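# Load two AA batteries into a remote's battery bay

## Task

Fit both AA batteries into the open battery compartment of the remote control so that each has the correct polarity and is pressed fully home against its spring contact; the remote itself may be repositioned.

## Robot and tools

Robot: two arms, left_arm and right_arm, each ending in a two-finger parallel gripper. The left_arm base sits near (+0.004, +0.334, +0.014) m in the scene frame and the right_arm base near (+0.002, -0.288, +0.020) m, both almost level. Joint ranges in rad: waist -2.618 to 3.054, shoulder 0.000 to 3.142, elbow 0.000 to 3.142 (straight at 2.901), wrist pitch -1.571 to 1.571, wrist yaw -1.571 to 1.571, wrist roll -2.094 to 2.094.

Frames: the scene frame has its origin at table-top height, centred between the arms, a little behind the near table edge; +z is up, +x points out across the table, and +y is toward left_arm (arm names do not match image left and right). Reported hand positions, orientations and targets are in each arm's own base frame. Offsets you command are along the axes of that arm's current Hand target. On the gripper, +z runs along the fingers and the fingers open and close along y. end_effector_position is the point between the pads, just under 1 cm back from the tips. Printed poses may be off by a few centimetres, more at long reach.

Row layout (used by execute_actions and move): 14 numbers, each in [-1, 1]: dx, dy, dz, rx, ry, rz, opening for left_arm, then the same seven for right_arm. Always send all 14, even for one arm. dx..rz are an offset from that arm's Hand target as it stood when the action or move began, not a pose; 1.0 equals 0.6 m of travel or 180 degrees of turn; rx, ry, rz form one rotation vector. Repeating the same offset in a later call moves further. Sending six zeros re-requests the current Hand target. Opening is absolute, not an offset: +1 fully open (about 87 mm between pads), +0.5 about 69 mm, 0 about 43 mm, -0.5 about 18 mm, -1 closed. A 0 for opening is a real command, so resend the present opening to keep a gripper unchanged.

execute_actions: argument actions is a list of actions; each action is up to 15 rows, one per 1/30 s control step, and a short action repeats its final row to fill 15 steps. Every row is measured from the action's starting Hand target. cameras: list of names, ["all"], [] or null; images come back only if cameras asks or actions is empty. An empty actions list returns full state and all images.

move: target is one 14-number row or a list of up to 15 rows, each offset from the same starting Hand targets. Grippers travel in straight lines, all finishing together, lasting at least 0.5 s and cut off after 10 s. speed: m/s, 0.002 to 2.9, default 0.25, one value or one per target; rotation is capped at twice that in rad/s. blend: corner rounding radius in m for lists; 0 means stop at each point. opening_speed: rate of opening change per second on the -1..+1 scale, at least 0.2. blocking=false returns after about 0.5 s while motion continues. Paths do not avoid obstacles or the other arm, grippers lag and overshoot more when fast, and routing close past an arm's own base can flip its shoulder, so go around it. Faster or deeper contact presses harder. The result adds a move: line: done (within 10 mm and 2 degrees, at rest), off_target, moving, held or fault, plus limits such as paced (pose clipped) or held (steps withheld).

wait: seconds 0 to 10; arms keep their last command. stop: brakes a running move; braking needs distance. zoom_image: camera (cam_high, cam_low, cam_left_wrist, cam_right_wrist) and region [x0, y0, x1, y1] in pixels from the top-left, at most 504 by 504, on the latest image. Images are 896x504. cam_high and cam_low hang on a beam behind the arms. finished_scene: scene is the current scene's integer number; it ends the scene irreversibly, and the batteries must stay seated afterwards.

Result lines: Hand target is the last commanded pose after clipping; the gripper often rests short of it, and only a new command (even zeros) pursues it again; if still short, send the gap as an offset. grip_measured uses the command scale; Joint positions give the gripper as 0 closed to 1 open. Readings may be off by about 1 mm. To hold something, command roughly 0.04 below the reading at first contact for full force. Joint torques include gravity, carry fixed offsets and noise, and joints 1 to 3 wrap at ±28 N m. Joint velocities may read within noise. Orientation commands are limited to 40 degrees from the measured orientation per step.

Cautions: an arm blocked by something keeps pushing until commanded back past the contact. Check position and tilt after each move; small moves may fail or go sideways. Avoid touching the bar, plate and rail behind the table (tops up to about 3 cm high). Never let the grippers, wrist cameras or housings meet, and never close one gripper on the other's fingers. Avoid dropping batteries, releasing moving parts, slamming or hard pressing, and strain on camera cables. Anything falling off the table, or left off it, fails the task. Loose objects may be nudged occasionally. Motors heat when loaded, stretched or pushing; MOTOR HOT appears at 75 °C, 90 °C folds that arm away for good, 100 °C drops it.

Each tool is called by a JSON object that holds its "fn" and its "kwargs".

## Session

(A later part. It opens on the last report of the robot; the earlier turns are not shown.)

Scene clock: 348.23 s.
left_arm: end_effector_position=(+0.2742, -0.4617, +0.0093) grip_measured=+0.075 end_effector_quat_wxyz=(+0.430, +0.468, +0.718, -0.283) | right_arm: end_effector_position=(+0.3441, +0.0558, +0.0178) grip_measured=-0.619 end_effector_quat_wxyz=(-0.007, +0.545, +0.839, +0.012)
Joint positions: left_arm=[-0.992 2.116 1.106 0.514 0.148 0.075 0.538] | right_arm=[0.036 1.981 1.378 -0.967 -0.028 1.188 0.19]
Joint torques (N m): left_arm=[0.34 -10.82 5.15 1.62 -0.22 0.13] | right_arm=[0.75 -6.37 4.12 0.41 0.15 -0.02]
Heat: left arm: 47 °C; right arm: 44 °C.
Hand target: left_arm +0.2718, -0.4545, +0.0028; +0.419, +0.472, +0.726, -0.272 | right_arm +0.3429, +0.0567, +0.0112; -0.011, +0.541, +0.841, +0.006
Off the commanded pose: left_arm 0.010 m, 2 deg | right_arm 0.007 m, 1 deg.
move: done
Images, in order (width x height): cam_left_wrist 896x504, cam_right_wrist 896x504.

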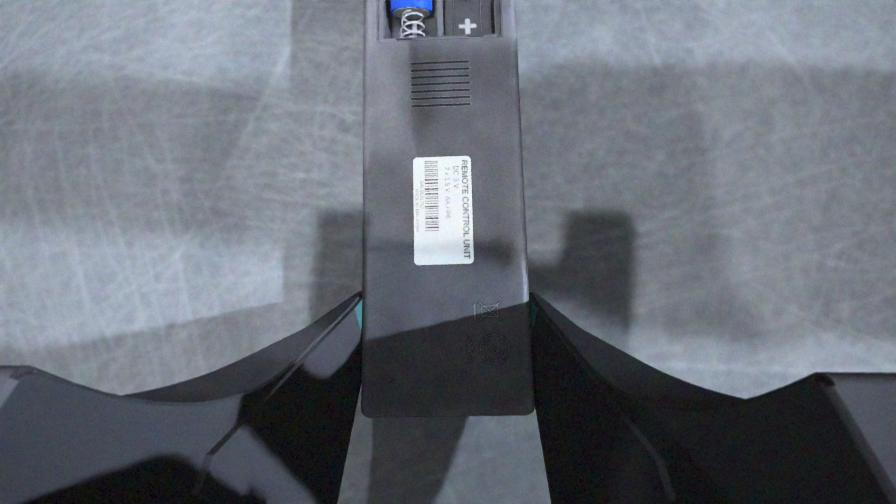

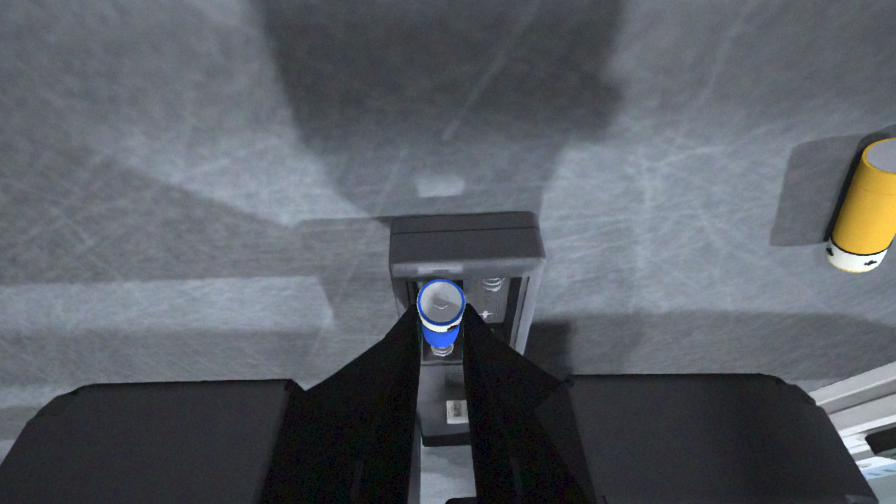

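{"fn": "move", "kwargs": {"target": [[0,0,0,0,0,0,0.02,0.045,0,0.006,0,0,0,-0.8]], "speed": 0.05, "cameras": ["cam_right_wrist","cam_left_wrist"]}}

{"fn": "zoom_image", "kwargs": {"camera": "cam_left_wrist", "region": [340, 0, 560, 100]}}

{"fn": "zoom_image", "kwargs": {"camera": "cam_right_wrist", "region": [300, 130, 600, 410]}}

Scene clock: 356.00 s.
left_arm: end_effector_position=(+0.2743, -0.4618, +0.0094) grip_measured=+0.075 end_effector_quat_wxyz=(+0.430, +0.468, +0.718, -0.283) | right_arm: end_effector_position=(+0.3426, +0.0603, +0.0156) grip_measured=-0.619 end_effector_quat_wxyz=(+0.017, +0.544, +0.839, -0.008)
Joint positions: left_arm=[-0.992 2.116 1.106 0.514 0.148 0.075 0.538] | right_arm=[0.078 1.963 1.353 -0.944 0.032 1.229 0.19]
Joint torques (N m): left_arm=[0.32 -10.88 5.09 1.61 -0.24 0.13] | right_arm=[3.49 -7.13 2.03 0.44 -0.52 0.29]
Heat: left arm: 48 °C; right arm: 45 °C.
Hand target: left_arm +0.2718, -0.4545, +0.0029; +0.419, +0.472, +0.726, -0.272 | right_arm +0.3316, +0.0815, +0.0082; -0.011, +0.541, +0.841, +0.006
Off the commanded pose: left_arm 0.010 m, 2 deg | right_arm 0.025 m, 4 deg.
move: off_target (right_arm)
Images, in order (width x height): cam_left_wrist 896x504, cam_right_wrist 896x504.

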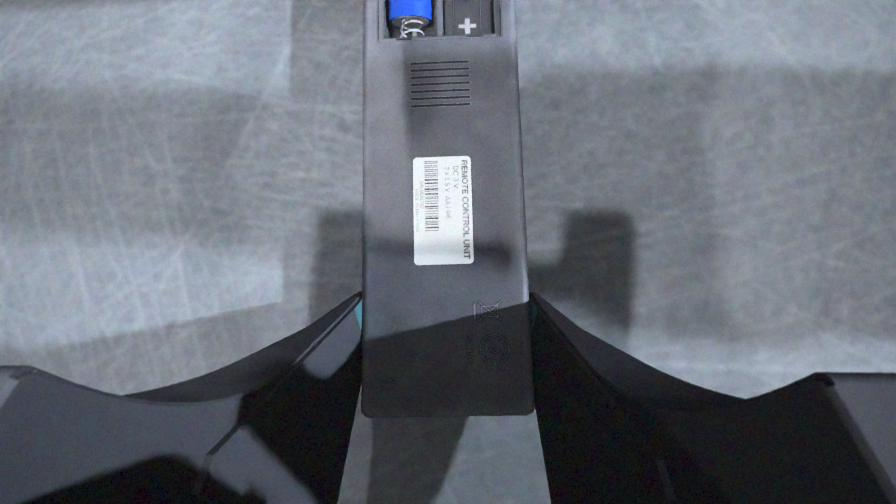

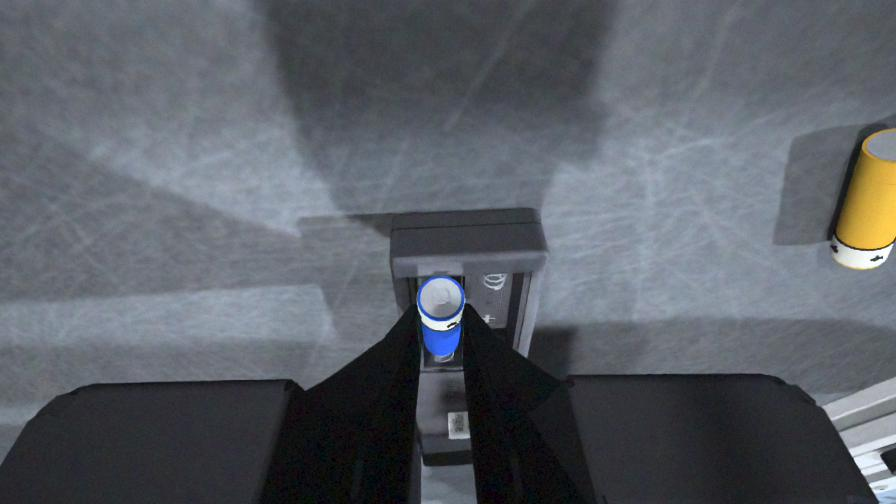

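Scaled by 2.291 from the camera's 896x504 image, which has a finer 1280x720 frame.

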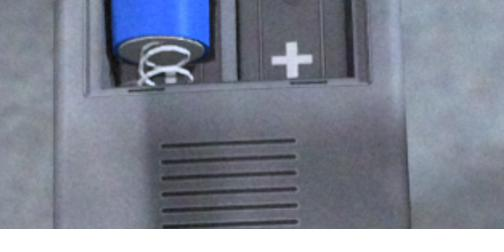

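Scaled by 1.680 from the camera's 896x504 image, which has a finer 1280x720 frame.

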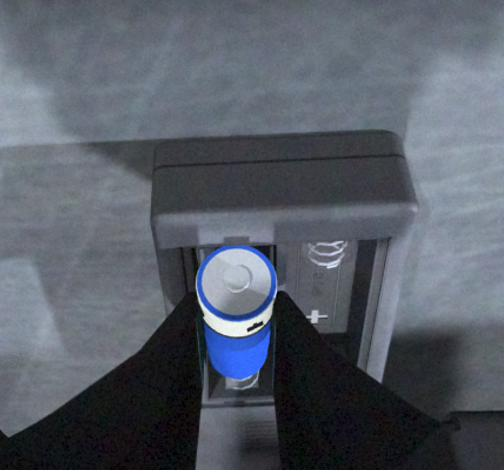

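{"fn": "move", "kwargs": {"target": [[0,0,0,0,0,0,0.02,0.012,0,0.006,0,0,0,-0.8],[0,0,0,0,0,0,0.02,-0.04,0,0.006,0,0,0,-0.8]], "speed": 0.05, "cameras": ["cam_right_wrist","cam_left_wrist"]}}

{"fn": "zoom_image", "kwargs": {"camera": "cam_left_wrist", "region": [340, 0, 560, 100]}}

{"fn": "zoom_image", "kwargs": {"camera": "cam_right_wrist", "region": [300, 130, 600, 410]}}

Scene clock: 369.77 s.
left_arm: end_effector_position=(+0.2743, -0.4618, +0.0094) grip_measured=+0.075 end_effector_quat_wxyz=(+0.430, +0.468, +0.718, -0.283) | right_arm: end_effector_position=(+0.3426, +0.0587, +0.0158) grip_measured=-0.619 end_effector_quat_wxyz=(+0.002, +0.545, +0.838, +0.012)
Joint positions: left_arm=[-0.992 2.116 1.106 0.514 0.148 0.075 0.538] | right_arm=[0.049 1.965 1.35 -0.939 -0.017 1.202 0.19]
Joint torques (N m): left_arm=[0.28 -10.84 5.15 1.61 -0.24 0.12] | right_arm=[0.23 -4.41 4.59 0.45 0.03 -0.08]
Motor temperatures (°C): left_arm=[24 49 34 42 23 23 24] | right_arm=[25 44 30 25 25 25 25]
Heat: left arm: 49 °C; right arm: 44 °C.
Hand target: left_arm +0.2718, -0.4545, +0.0029; +0.419, +0.472, +0.726, -0.272 | right_arm +0.3415, +0.0596, +0.0040; -0.011, +0.541, +0.841, +0.006
Off the commanded pose: left_arm 0.010 m, 2 deg | right_arm 0.012 m, 2 deg.
move: off_target (right_arm)
Images, in order (width x height): cam_left_wrist 896x504, cam_right_wrist 896x504.

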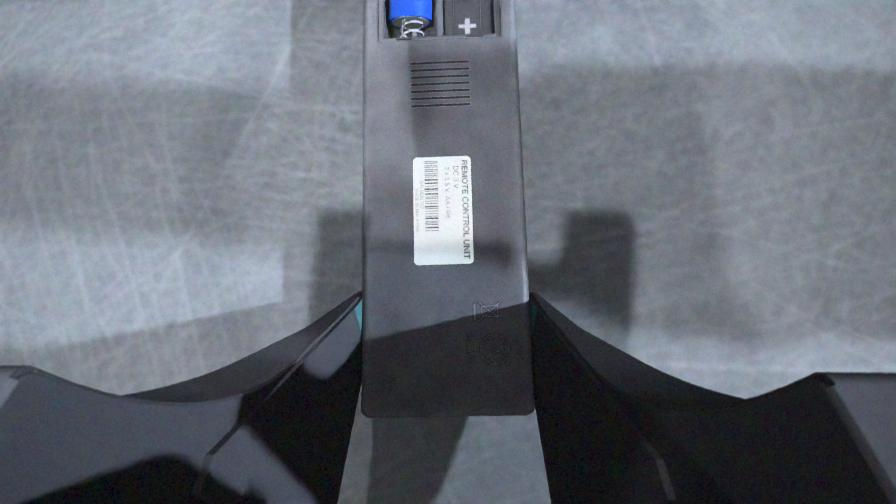

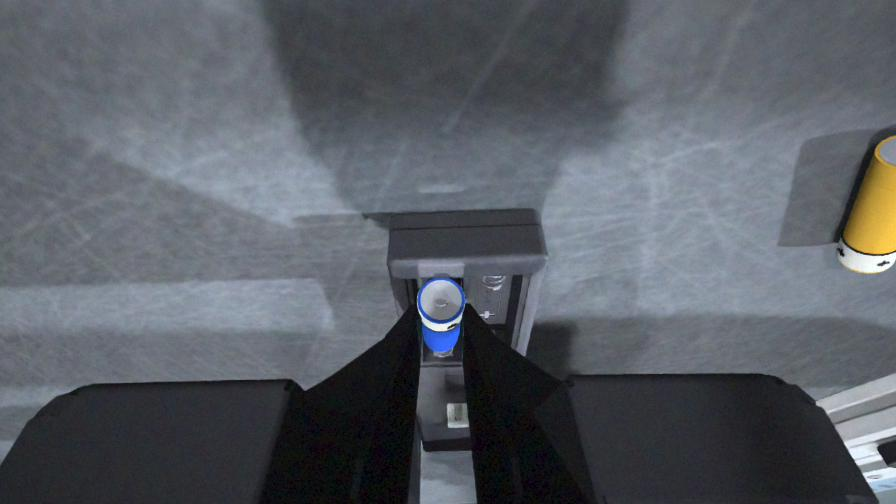

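Scaled by 2.291 from the camera's 896x504 image, which has a finer 1280x720 frame.

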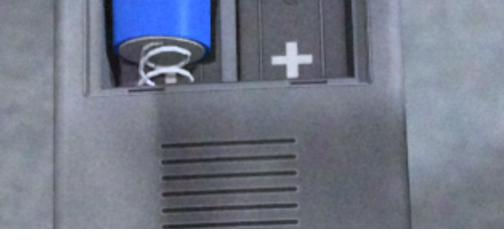

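Scaled by 1.680 from the camera's 896x504 image, which has a finer 1280x720 frame.

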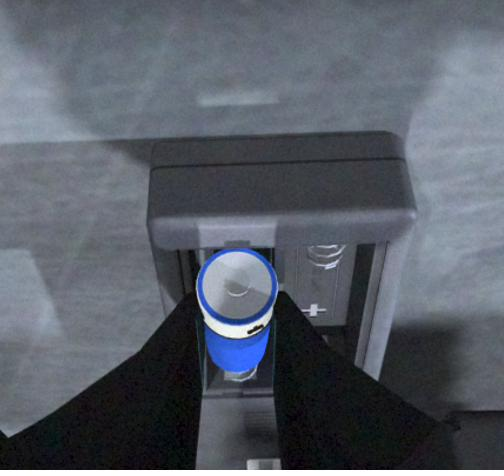

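{"fn": "move", "kwargs": {"target": [0,0,0,0,0,0,0.02,-0.01,0,0,0,0,0,-0.44], "opening_speed": 0.3, "cameras": ["cam_left_wrist","cam_right_wrist"]}}

{"fn": "zoom_image", "kwargs": {"camera": "cam_left_wrist", "region": [340, 0, 560, 100]}}

{"fn": "zoom_image", "kwargs": {"camera": "cam_right_wrist", "region": [300, 130, 600, 410]}}

Scene clock: 376.43 s.
left_arm: end_effector_position=(+0.2743, -0.4618, +0.0094) grip_measured=+0.075 end_effector_quat_wxyz=(+0.430, +0.468, +0.718, -0.283) | right_arm: end_effector_position=(+0.3402, +0.0566, +0.0156) grip_measured=-0.440 end_effector_quat_wxyz=(-0.012, +0.542, +0.840, +0.014)
Joint positions: left_arm=[-0.992 2.116 1.106 0.514 0.148 0.075 0.538] | right_arm=[0.035 1.975 1.359 -0.958 -0.036 1.181 0.28]
Joint torques (N m): left_arm=[0.32 -10.81 5.2 1.62 -0.24 0.13] | right_arm=[0.13 -4.7 4.67 0.57 0.25 -0.04]
Heat: left arm: 49 °C; right arm: 44 °C.
Hand target: left_arm +0.2718, -0.4545, +0.0029; +0.419, +0.472, +0.726, -0.273 | right_arm +0.3439, +0.0541, +0.0039; -0.011, +0.541, +0.841, +0.006
Off the commanded pose: left_arm 0.010 m, 2 deg | right_arm 0.013 m, 1 deg.
move: off_target (right_arm)
Images, in order (width x height): cam_left_wrist 896x504, cam_right_wrist 896x504.

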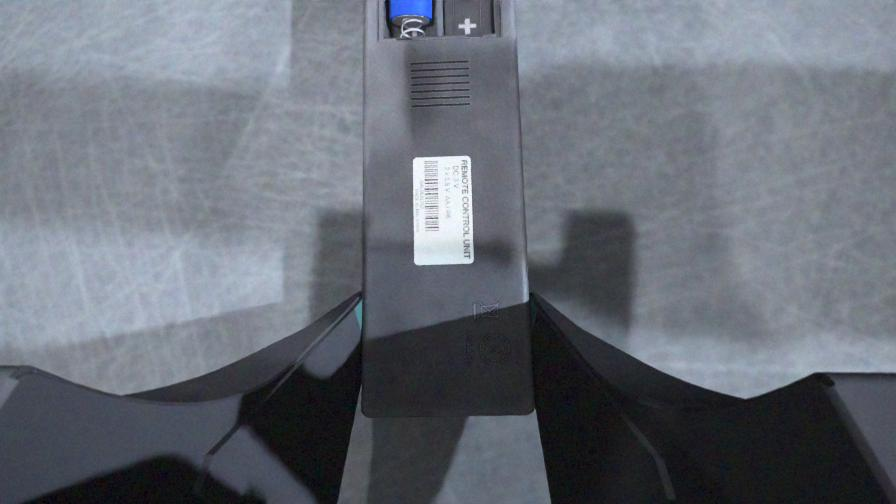

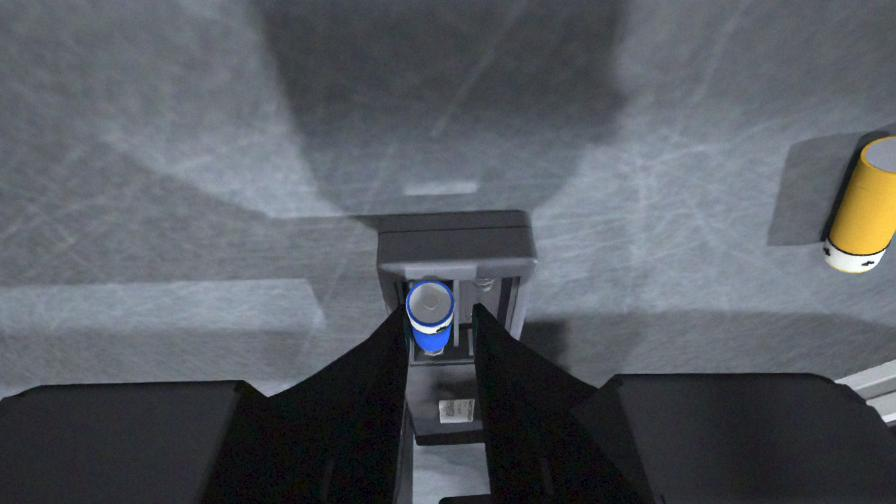

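Scaled by 2.291 from the camera's 896x504 image, which has a finer 1280x720 frame.

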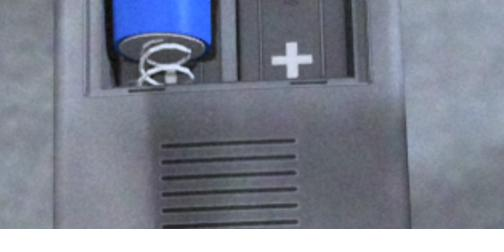

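Scaled by 1.680 from the camera's 896x504 image, which has a finer 1280x720 frame.

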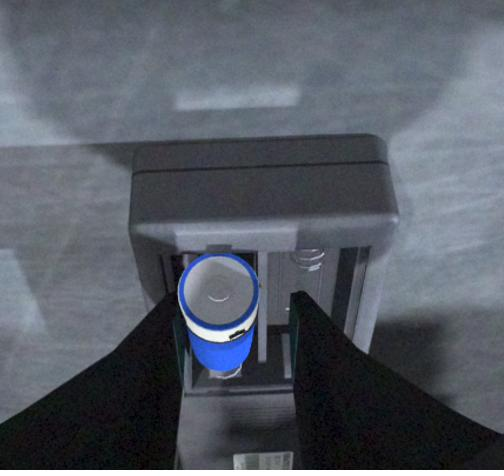

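{"fn": "move", "kwargs": {"target": [[0,0,0,0,0,0,0.02,0,0,-0.085,0,0,0,-0.44],[0,0,0,0,0,0,0.02,0,0.005,-0.07,0,0,0,-1]], "speed": 0.12, "cameras": ["cam_left_wrist","cam_right_wrist"]}}

{"fn": "zoom_image", "kwargs": {"camera": "cam_right_wrist", "region": [300, 130, 600, 410]}}

Scene clock: 389.37 s.
left_arm: end_effector_position=(+0.2743, -0.4617, +0.0094) grip_measured=+0.075 end_effector_quat_wxyz=(+0.430, +0.468, +0.718, -0.283) | right_arm: end_effector_position=(+0.3418, +0.0560, +0.0429) grip_measured=-1.000 end_effector_quat_wxyz=(-0.023, +0.543, +0.840, +0.004)
Joint positions: left_arm=[-0.992 2.116 1.106 0.514 0.147 0.075 0.538] | right_arm=[0.035 1.975 1.472 -1.1 -0.032 1.181 0]
Joint torques (N m): left_arm=[0.34 -10.8 5.16 1.62 -0.24 0.12] | right_arm=[0.2 -8.17 5.34 0.32 0.21 -0.03]
Heat: left arm: 50 °C; right arm: 44 °C.
Hand target: left_arm +0.2718, -0.4545, +0.0029; +0.419, +0.472, +0.726, -0.272 | right_arm +0.3472, +0.0544, +0.0458; -0.011, +0.541, +0.841, +0.006
Off the commanded pose: left_arm 0.010 m, 2 deg | right_arm 0.006 m, 1 deg.
move: done
Images, in order (width x height): cam_left_wrist 896x504, cam_right_wrist 896x504.

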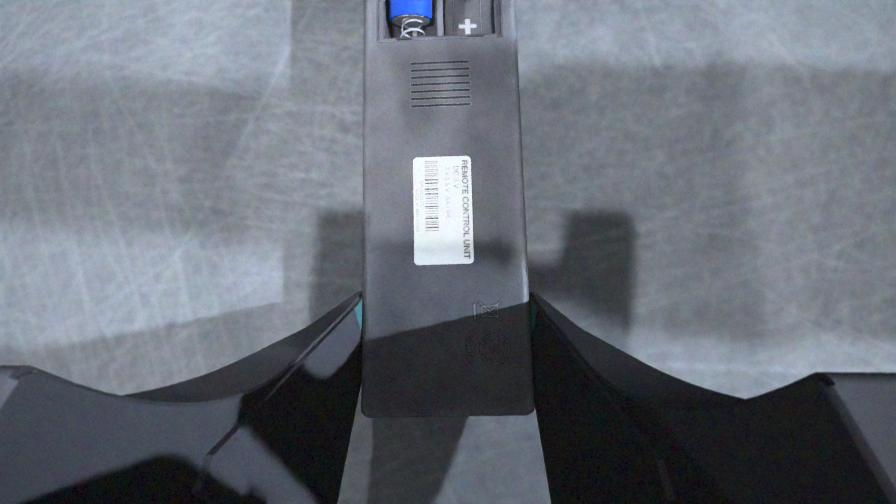

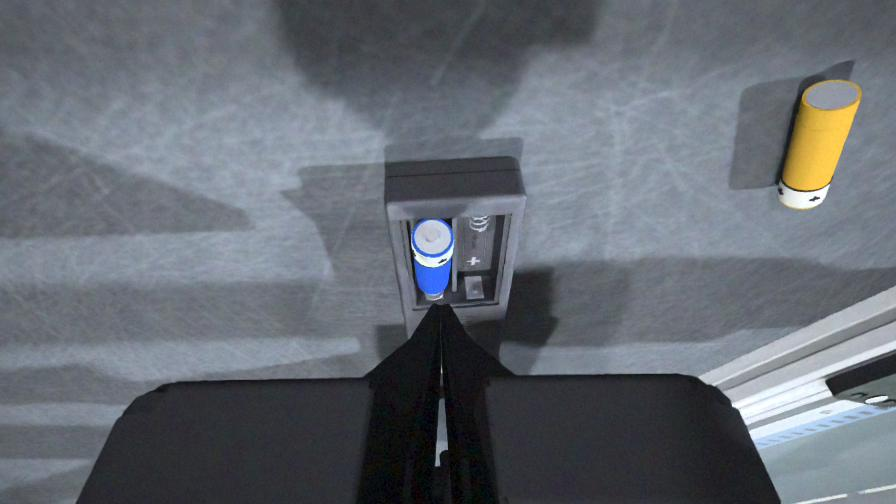

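Scaled by 1.680 from the camera's 896x504 image, which has a finer 1280x720 frame.

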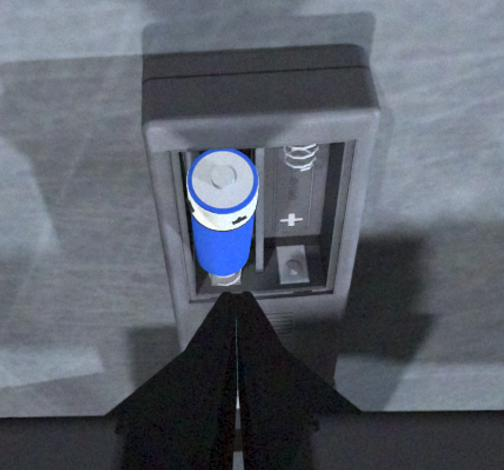

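{"fn": "move", "kwargs": {"target": [0,0,0,0,0,0,0.02,0.009,-0.001,0.035,0,0,0,-1], "speed": 0.08, "cameras": ["cam_right_wrist"]}}

{"fn": "zoom_image", "kwargs": {"camera": "cam_right_wrist", "region": [300, 130, 600, 410]}}

Scene clock: 397.30 s.
left_arm: end_effector_position=(+0.2743, -0.4617, +0.0094) grip_measured=+0.075 end_effector_quat_wxyz=(+0.430, +0.468, +0.718, -0.283) | right_arm: end_effector_position=(+0.3440, +0.0593, +0.0294) grip_measured=-1.000 end_effector_quat_wxyz=(-0.012, +0.539, +0.842, +0.011)
Joint positions: left_arm=[-0.992 2.116 1.106 0.514 0.147 0.075 0.538] | right_arm=[0.044 1.975 1.418 -1.019 -0.032 1.181 0]
Joint torques (N m): left_arm=[0.32 -10.89 5.14 1.62 -0.23 0.12] | right_arm=[0.7 -7.05 4.16 0.39 0.21 0.13]
Heat: left arm: 50 °C; right arm: 45 °C.
Hand target: left_arm +0.2718, -0.4545, +0.0029; +0.419, +0.472, +0.726, -0.272 | right_arm +0.3441, +0.0597, +0.0250; -0.011, +0.541, +0.841, +0.006
Off the commanded pose: left_arm 0.010 m, 2 deg | right_arm 0.004 m, 1 deg.
move: done
Images, in order (width x height): cam_right_wrist 896x504.

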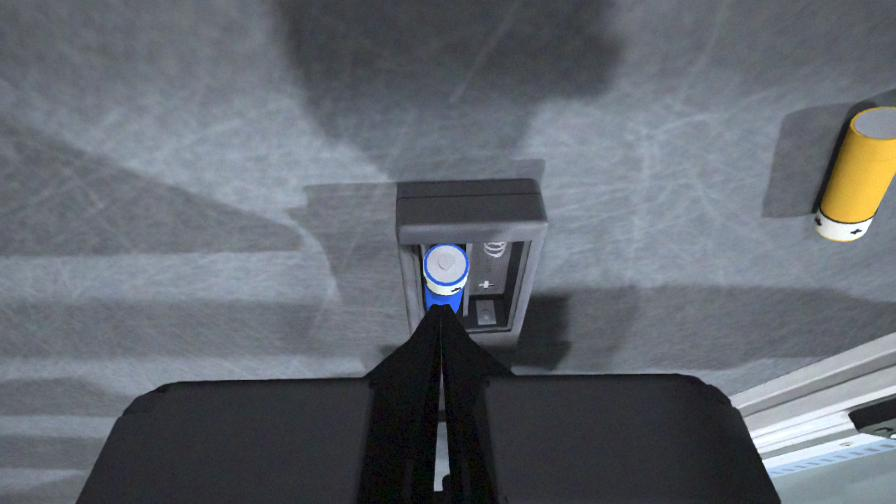

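Scaled by 1.680 from the camera's 896x504 image, which has a finer 1280x720 frame.

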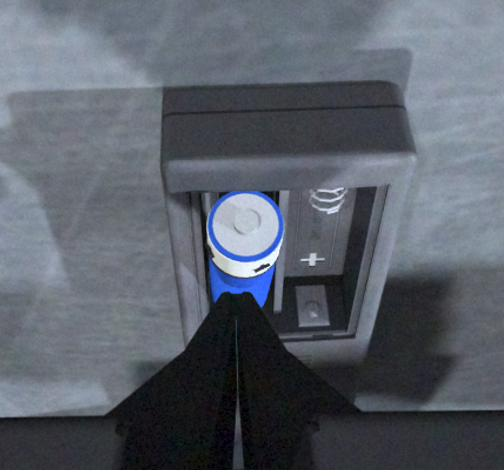

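{"fn": "move", "kwargs": {"target": [0,0,0,0,0,0,0.02,0.0,-0.003,0.042,0,0,0,-1], "speed": 0.04, "cameras": ["cam_right_wrist","cam_left_wrist"]}}

{"fn": "zoom_image", "kwargs": {"camera": "cam_right_wrist", "region": [300, 130, 600, 410]}}

{"fn": "zoom_image", "kwargs": {"camera": "cam_left_wrist", "region": [340, 0, 560, 100]}}

Scene clock: 404.23 s.
left_arm: end_effector_position=(+0.2743, -0.4617, +0.0094) grip_measured=+0.075 end_effector_quat_wxyz=(+0.430, +0.468, +0.718, -0.283) | right_arm: end_effector_position=(+0.3393, +0.0649, +0.0223) grip_measured=-1.000 end_effector_quat_wxyz=(-0.024, +0.539, +0.842, +0.024)
Joint positions: left_arm=[-0.992 2.116 1.106 0.514 0.147 0.075 0.538] | right_arm=[0.044 1.975 1.381 -0.988 -0.066 1.182 0]
Joint torques (N m): left_arm=[0.32 -10.86 5.16 1.61 -0.23 0.13] | right_arm=[0.7 -4.83 1.8 1.03 0.57 0.12]
Heat: left arm: 50 °C; right arm: 45 °C.
Hand target: left_arm +0.2718, -0.4545, +0.0029; +0.419, +0.472, +0.726, -0.272 | right_arm +0.3422, +0.0595, -0.0002; -0.011, +0.541, +0.841, +0.006
Off the commanded pose: left_arm 0.010 m, 2 deg | right_arm 0.023 m, 2 deg.
move: off_target (right_arm)
Images, in order (width x height): cam_left_wrist 896x504, cam_right_wrist 896x504.

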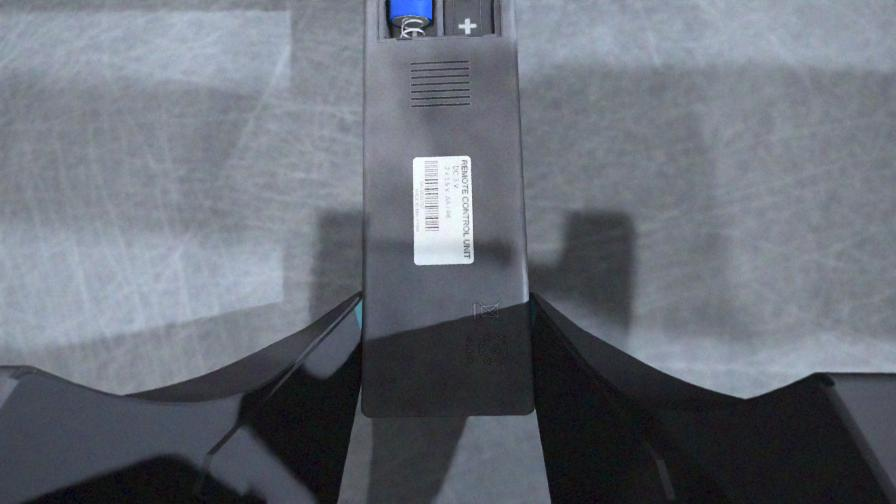

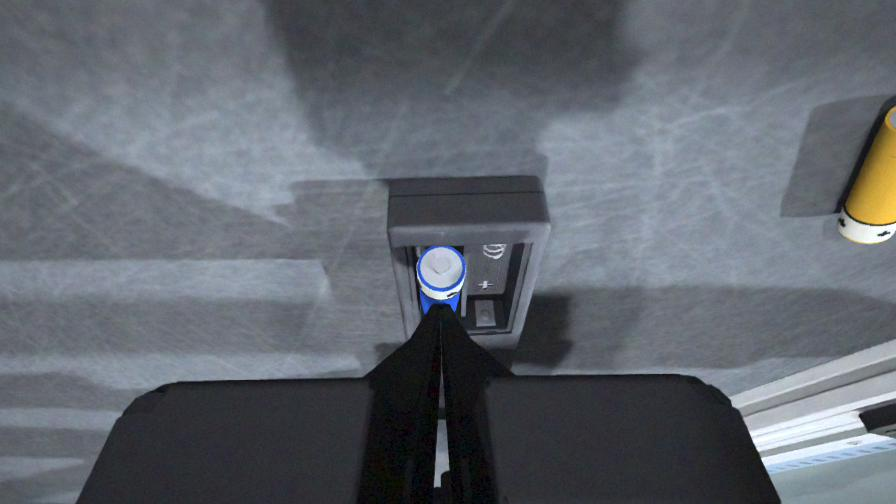

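Scaled by 1.680 from the camera's 896x504 image, which has a finer 1280x720 frame.

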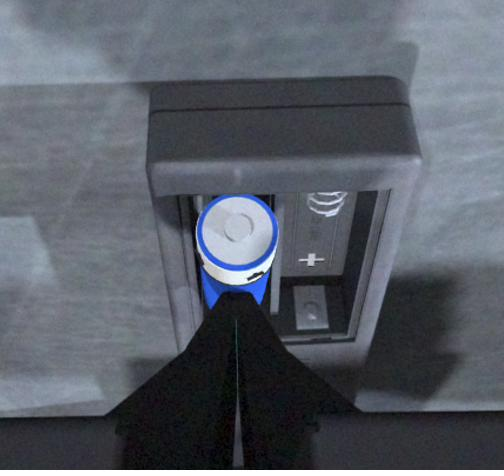

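Scaled by 2.291 from the camera's 896x504 image, which has a finer 1280x720 frame.

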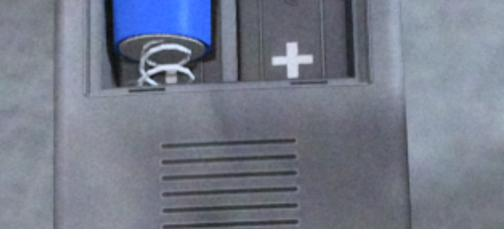

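{"fn": "move", "kwargs": {"target": [[0,0,0,0,0,0,0.02,-0.004,0,-0.055,0,0,0,-1],[0,0,0,0,0,0,0.02,-0.008,0,-0.03,0,0,0,-1],[0,0,0,0,0,0,0.02,-0.016,0,0.03,0,0,0,-1]], "speed": 0.06, "cameras": ["cam_right_wrist","cam_left_wrist"]}}

{"fn": "zoom_image", "kwargs": {"camera": "cam_right_wrist", "region": [300, 130, 600, 410]}}

{"fn": "zoom_image", "kwargs": {"camera": "cam_left_wrist", "region": [340, 0, 560, 100]}}

Scene clock: 418.20 s.
left_arm: end_effector_position=(+0.2744, -0.4617, +0.0094) grip_measured=+0.075 end_effector_quat_wxyz=(+0.430, +0.468, +0.718, -0.283) | right_arm: end_effector_position=(+0.3439, +0.0592, +0.0240) grip_measured=-1.000 end_effector_quat_wxyz=(-0.020, +0.543, +0.839, +0.035)
Joint positions: left_arm=[-0.992 2.116 1.106 0.514 0.147 0.075 0.538] | right_arm=[0.02 1.971 1.38 -0.973 -0.08 1.17 0]
Joint torques (N m): left_arm=[0.31 -10.84 5.22 1.61 -0.22 0.13] | right_arm=[0.72 -1.66 0.16 1.47 0.74 -0.01]
Heat: left arm: 51 °C; right arm: 44 °C.
Hand target: left_arm +0.2718, -0.4545, +0.0029; +0.419, +0.472, +0.726, -0.272 | right_arm +0.3460, +0.0511, -0.0183; -0.011, +0.541, +0.841, +0.006
Off the commanded pose: left_arm 0.010 m, 2 deg | right_arm 0.043 m, 3 deg.
move: off_target (right_arm)
Images, in order (width x height): cam_left_wrist 896x504, cam_right_wrist 896x504.

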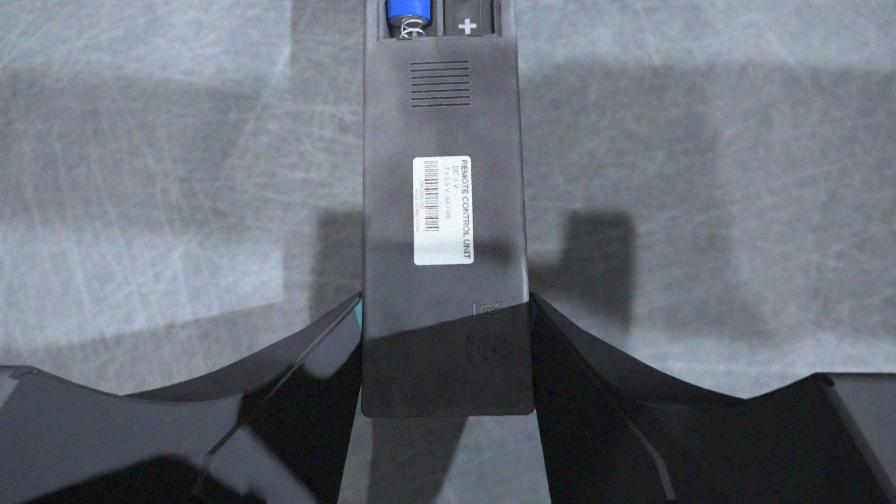

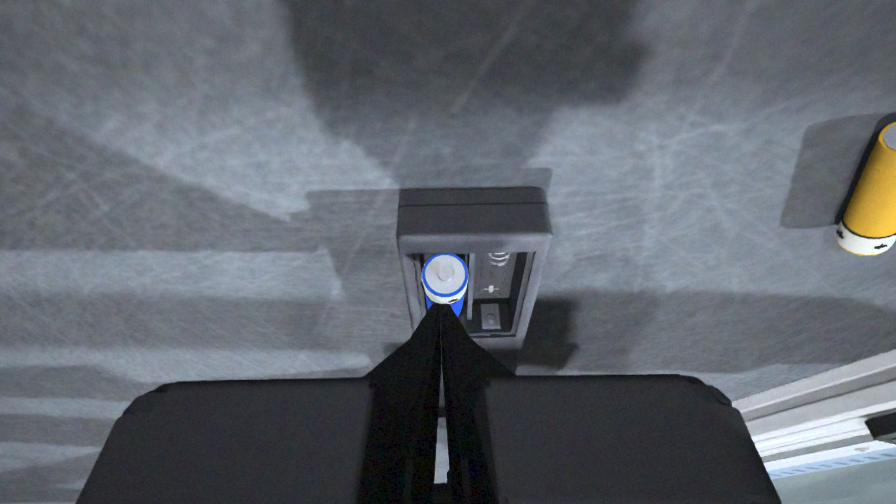

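Scaled by 1.680 from the camera's 896x504 image, which has a finer 1280x720 frame.

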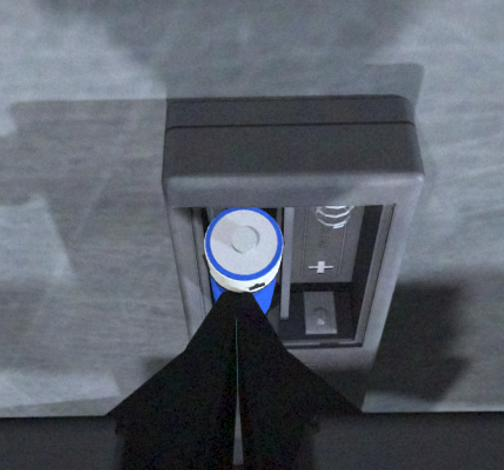

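Scaled by 2.291 from the camera's 896x504 image, which has a finer 1280x720 frame.

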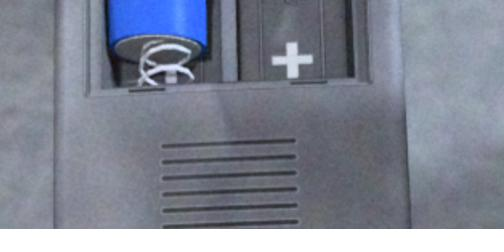

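{"fn": "move", "kwargs": {"target": [[0,0,0,0,0,0,0.02,0.007,-0.001,-0.1,0,0,0,-1],[0,0,0,0,0,0,0.02,0.009,-0.002,-0.1,0,0,0,-0.4],[0,0,0,0,0,0,0.02,0.011,-0.002,-0.05,0,0,0,-0.4],[0,0,0,0,0,0,0.02,0.011,-0.002,-0.05,0,0,0,-0.8]], "speed": 0.1, "opening_speed": 0.8, "cameras": ["cam_right_wrist","cam_left_wrist"]}}

{"fn": "zoom_image", "kwargs": {"camera": "cam_right_wrist", "region": [300, 130, 600, 410]}}

{"fn": "zoom_image", "kwargs": {"camera": "cam_left_wrist", "region": [340, 0, 560, 100]}}

Scene clock: 442.00 s.
left_arm: end_effector_position=(+0.2746, -0.4617, +0.0094) grip_measured=+0.075 end_effector_quat_wxyz=(+0.431, +0.468, +0.718, -0.282) | right_arm: end_effector_position=(+0.3437, +0.0556, +0.0184) grip_measured=-0.624 end_effector_quat_wxyz=(-0.008, +0.540, +0.842, +0.014)
Joint positions: left_arm=[-0.992 2.116 1.106 0.515 0.146 0.075 0.538] | right_arm=[0.033 1.979 1.377 -0.966 -0.032 1.173 0.188]
Joint torques (N m): left_arm=[0.35 -10.89 5.18 1.61 -0.21 0.13] | right_arm=[0.76 -6.38 4.15 0.39 0.21 0.11]
Heat: left arm: 51 °C; right arm: 42 °C.
Hand target: left_arm +0.2718, -0.4545, +0.0029; +0.419, +0.472, +0.726, -0.273 | right_arm +0.3425, +0.0559, +0.0118; -0.011, +0.541, +0.841, +0.006
Off the commanded pose: left_arm 0.010 m, 2 deg | right_arm 0.007 m, 1 deg.
move: done
Images, in order (width x height): cam_left_wrist 896x504, cam_right_wrist 896x504.

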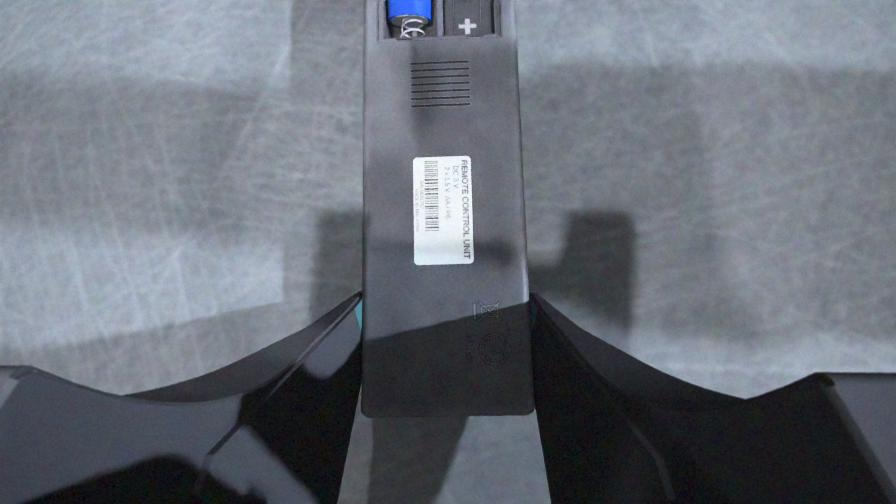

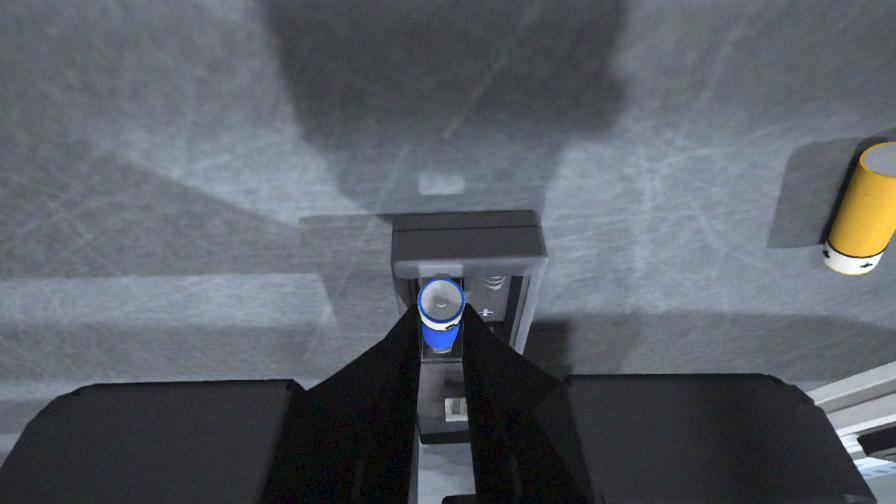

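Scaled by 1.680 from the camera's 896x504 image, which has a finer 1280x720 frame.

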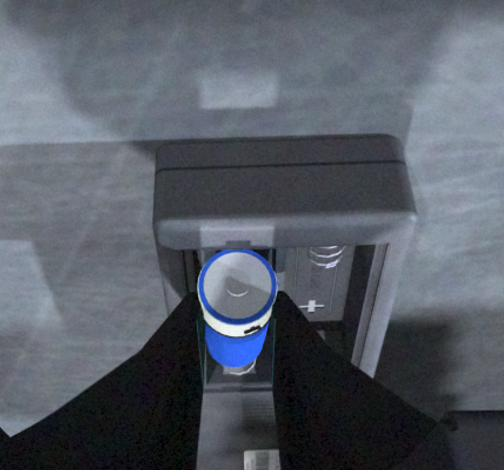

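Scaled by 2.291 from the camera's 896x504 image, which has a finer 1280x720 frame.

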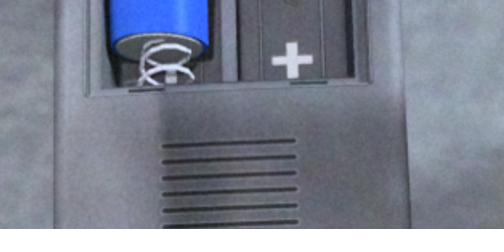

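{"fn": "move", "kwargs": {"target": [[0,0,0,0,0,0,0.02,0.065,0,0.0,0,0,0,-0.8],[0,0,0,0,0,0,0.02,0.065,0,0.025,0,0,0,-0.8]], "speed": 0.05, "cameras": ["cam_right_wrist","cam_left_wrist"]}}

{"fn": "zoom_image", "kwargs": {"camera": "cam_right_wrist", "region": [300, 130, 600, 410]}}

{"fn": "zoom_image", "kwargs": {"camera": "cam_left_wrist", "region": [340, 0, 560, 100]}}

Scene clock: 448.97 s.
left_arm: end_effector_position=(+0.2745, -0.4617, +0.0094) grip_measured=+0.075 end_effector_quat_wxyz=(+0.430, +0.467, +0.719, -0.283) | right_arm: end_effector_position=(+0.3416, +0.0605, +0.0152) grip_measured=-0.625 end_effector_quat_wxyz=(+0.038, +0.548, +0.835, -0.017)
Joint positions: left_arm=[-0.992 2.116 1.106 0.515 0.146 0.073 0.538] | right_arm=[0.099 1.937 1.322 -0.918 0.075 1.259 0.187]
Joint torques (N m): left_arm=[0.36 -10.86 5.18 1.62 -0.21 0.14] | right_arm=[4.26 -4.96 1.26 0.61 -0.97 0.3]
Heat: left arm: 52 °C; right arm: 42 °C.
Hand target: left_arm +0.2718, -0.4545, +0.0029; +0.419, +0.472, +0.726, -0.273 | right_arm +0.3262, +0.0918, -0.0022; -0.011, +0.541, +0.841, +0.006
Off the commanded pose: left_arm 0.010 m, 2 deg | right_arm 0.039 m, 6 deg.
move: off_target (right_arm)
Images, in order (width x height): cam_left_wrist 896x504, cam_right_wrist 896x504.

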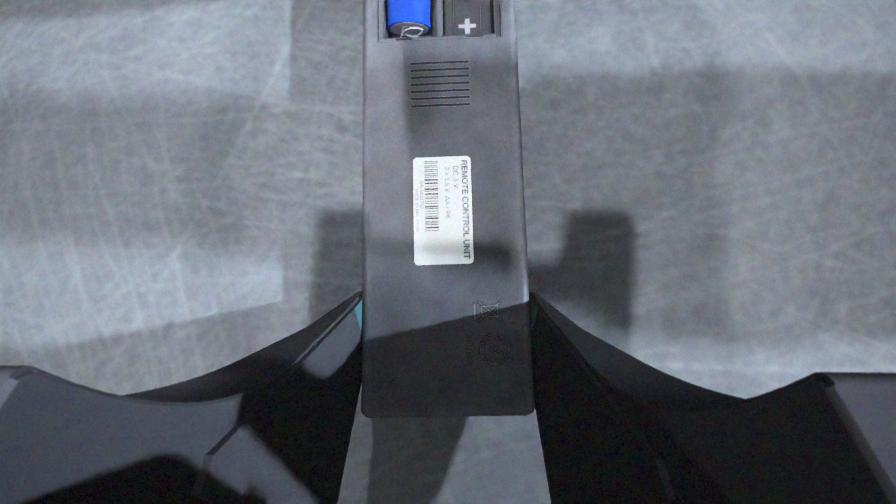

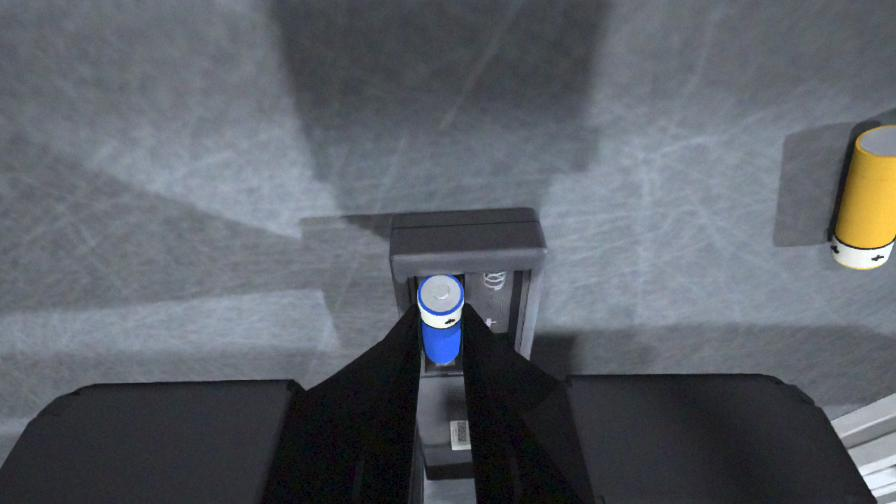

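Scaled by 1.680 from the camera's 896x504 image, which has a finer 1280x720 frame.

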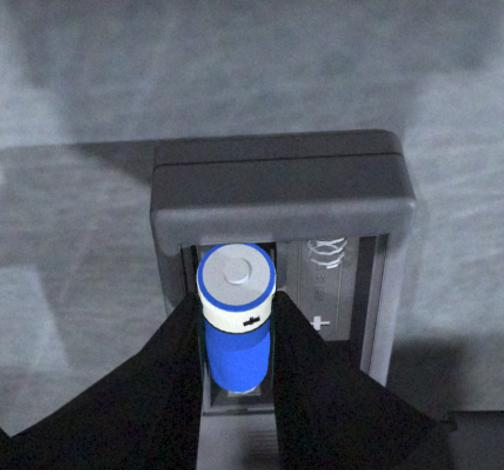

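Scaled by 2.291 from the camera's 896x504 image, which has a finer 1280x720 frame.

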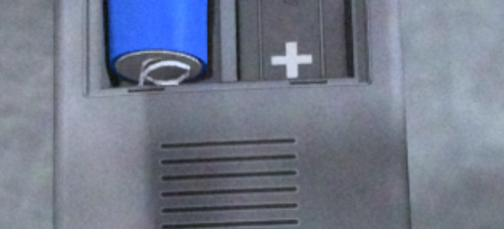

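{"fn": "move", "kwargs": {"target": [[0,0,0,0,0,0,0.02,-0.05,0,0.0,0,0,0,-0.8],[0,0,0,0,0,0,0.02,-0.055,0,0,0,0,0,-0.44]], "speed": 0.05, "opening_speed": 0.3, "cameras": ["cam_right_wrist","cam_left_wrist"]}}

{"fn": "zoom_image", "kwargs": {"camera": "cam_right_wrist", "region": [300, 130, 600, 410]}}

{"fn": "zoom_image", "kwargs": {"camera": "cam_left_wrist", "region": [340, 0, 560, 100]}}

Scene clock: 456.23 s.
left_arm: end_effector_position=(+0.2745, -0.4617, +0.0094) grip_measured=+0.075 end_effector_quat_wxyz=(+0.430, +0.467, +0.719, -0.283) | right_arm: end_effector_position=(+0.3393, +0.0573, +0.0152) grip_measured=-0.441 end_effector_quat_wxyz=(+0.001, +0.544, +0.839, +0.009)
Joint positions: left_arm=[-0.992 2.116 1.106 0.515 0.146 0.073 0.538] | right_arm=[0.048 1.958 1.337 -0.938 -0.012 1.198 0.28]
Joint torques (N m): left_arm=[0.31 -10.82 5.15 1.61 -0.21 0.14] | right_arm=[0.92 -3.4 3.69 0.74 -0.02 0.01]
Heat: left arm: 52 °C; right arm: 42 °C.
Hand target: left_arm +0.2718, -0.4545, +0.0029; +0.419, +0.472, +0.726, -0.273 | right_arm +0.3399, +0.0618, -0.0031; -0.011, +0.541, +0.841, +0.006
Off the commanded pose: left_arm 0.010 m, 2 deg | right_arm 0.019 m, 1 deg.
move: off_target (right_arm); target 2's new opening was sent with right_arm's hand 0.019 m and 2 deg from that target
Images, in order (width x height): cam_left_wrist 896x504, cam_right_wrist 896x504.

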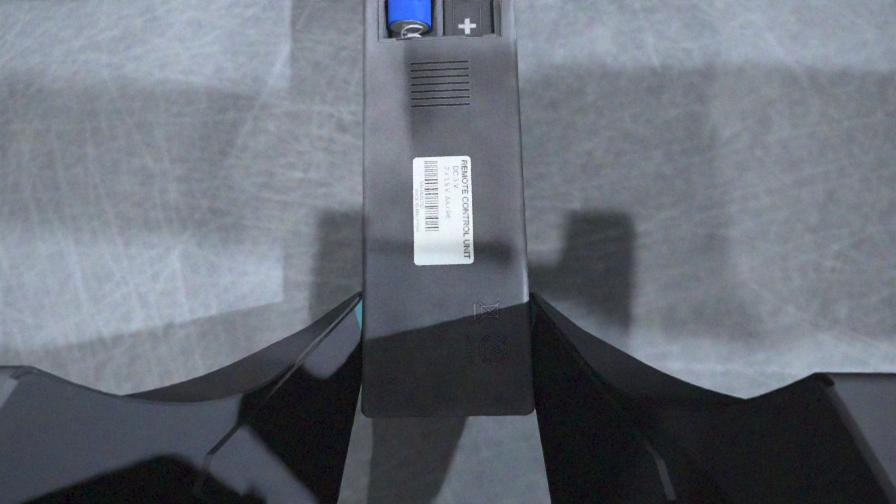

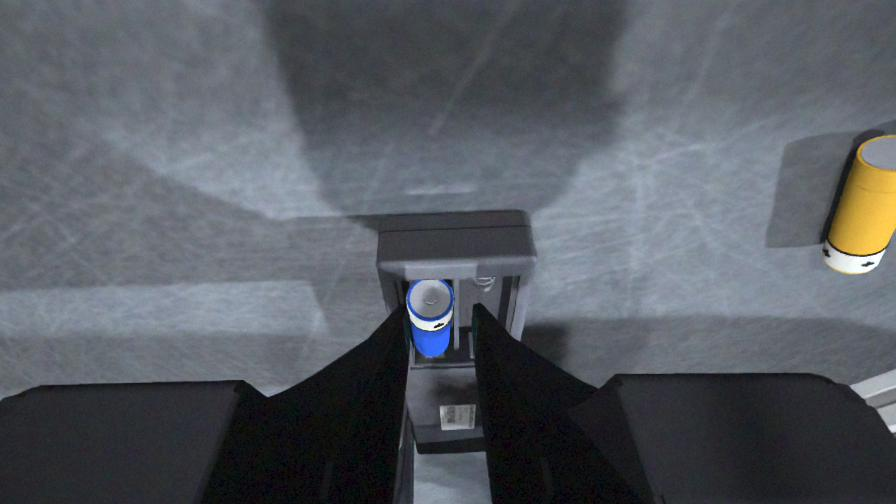

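Scaled by 1.680 from the camera's 896x504 image, which has a finer 1280x720 frame.

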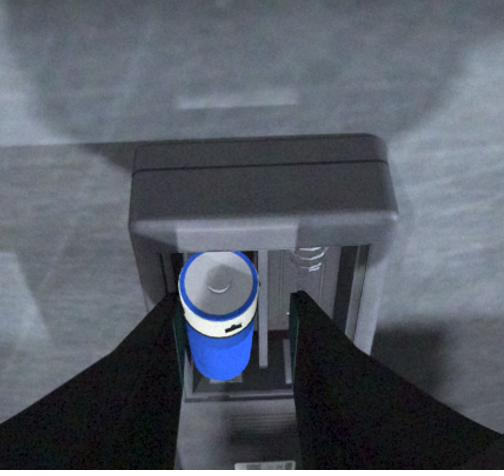

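Scaled by 2.291 from the camera's 896x504 image, which has a finer 1280x720 frame.

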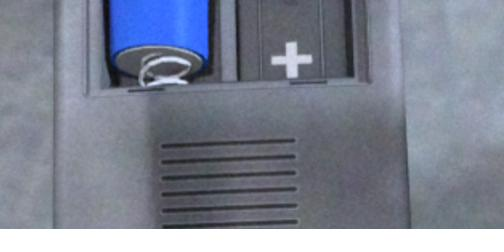

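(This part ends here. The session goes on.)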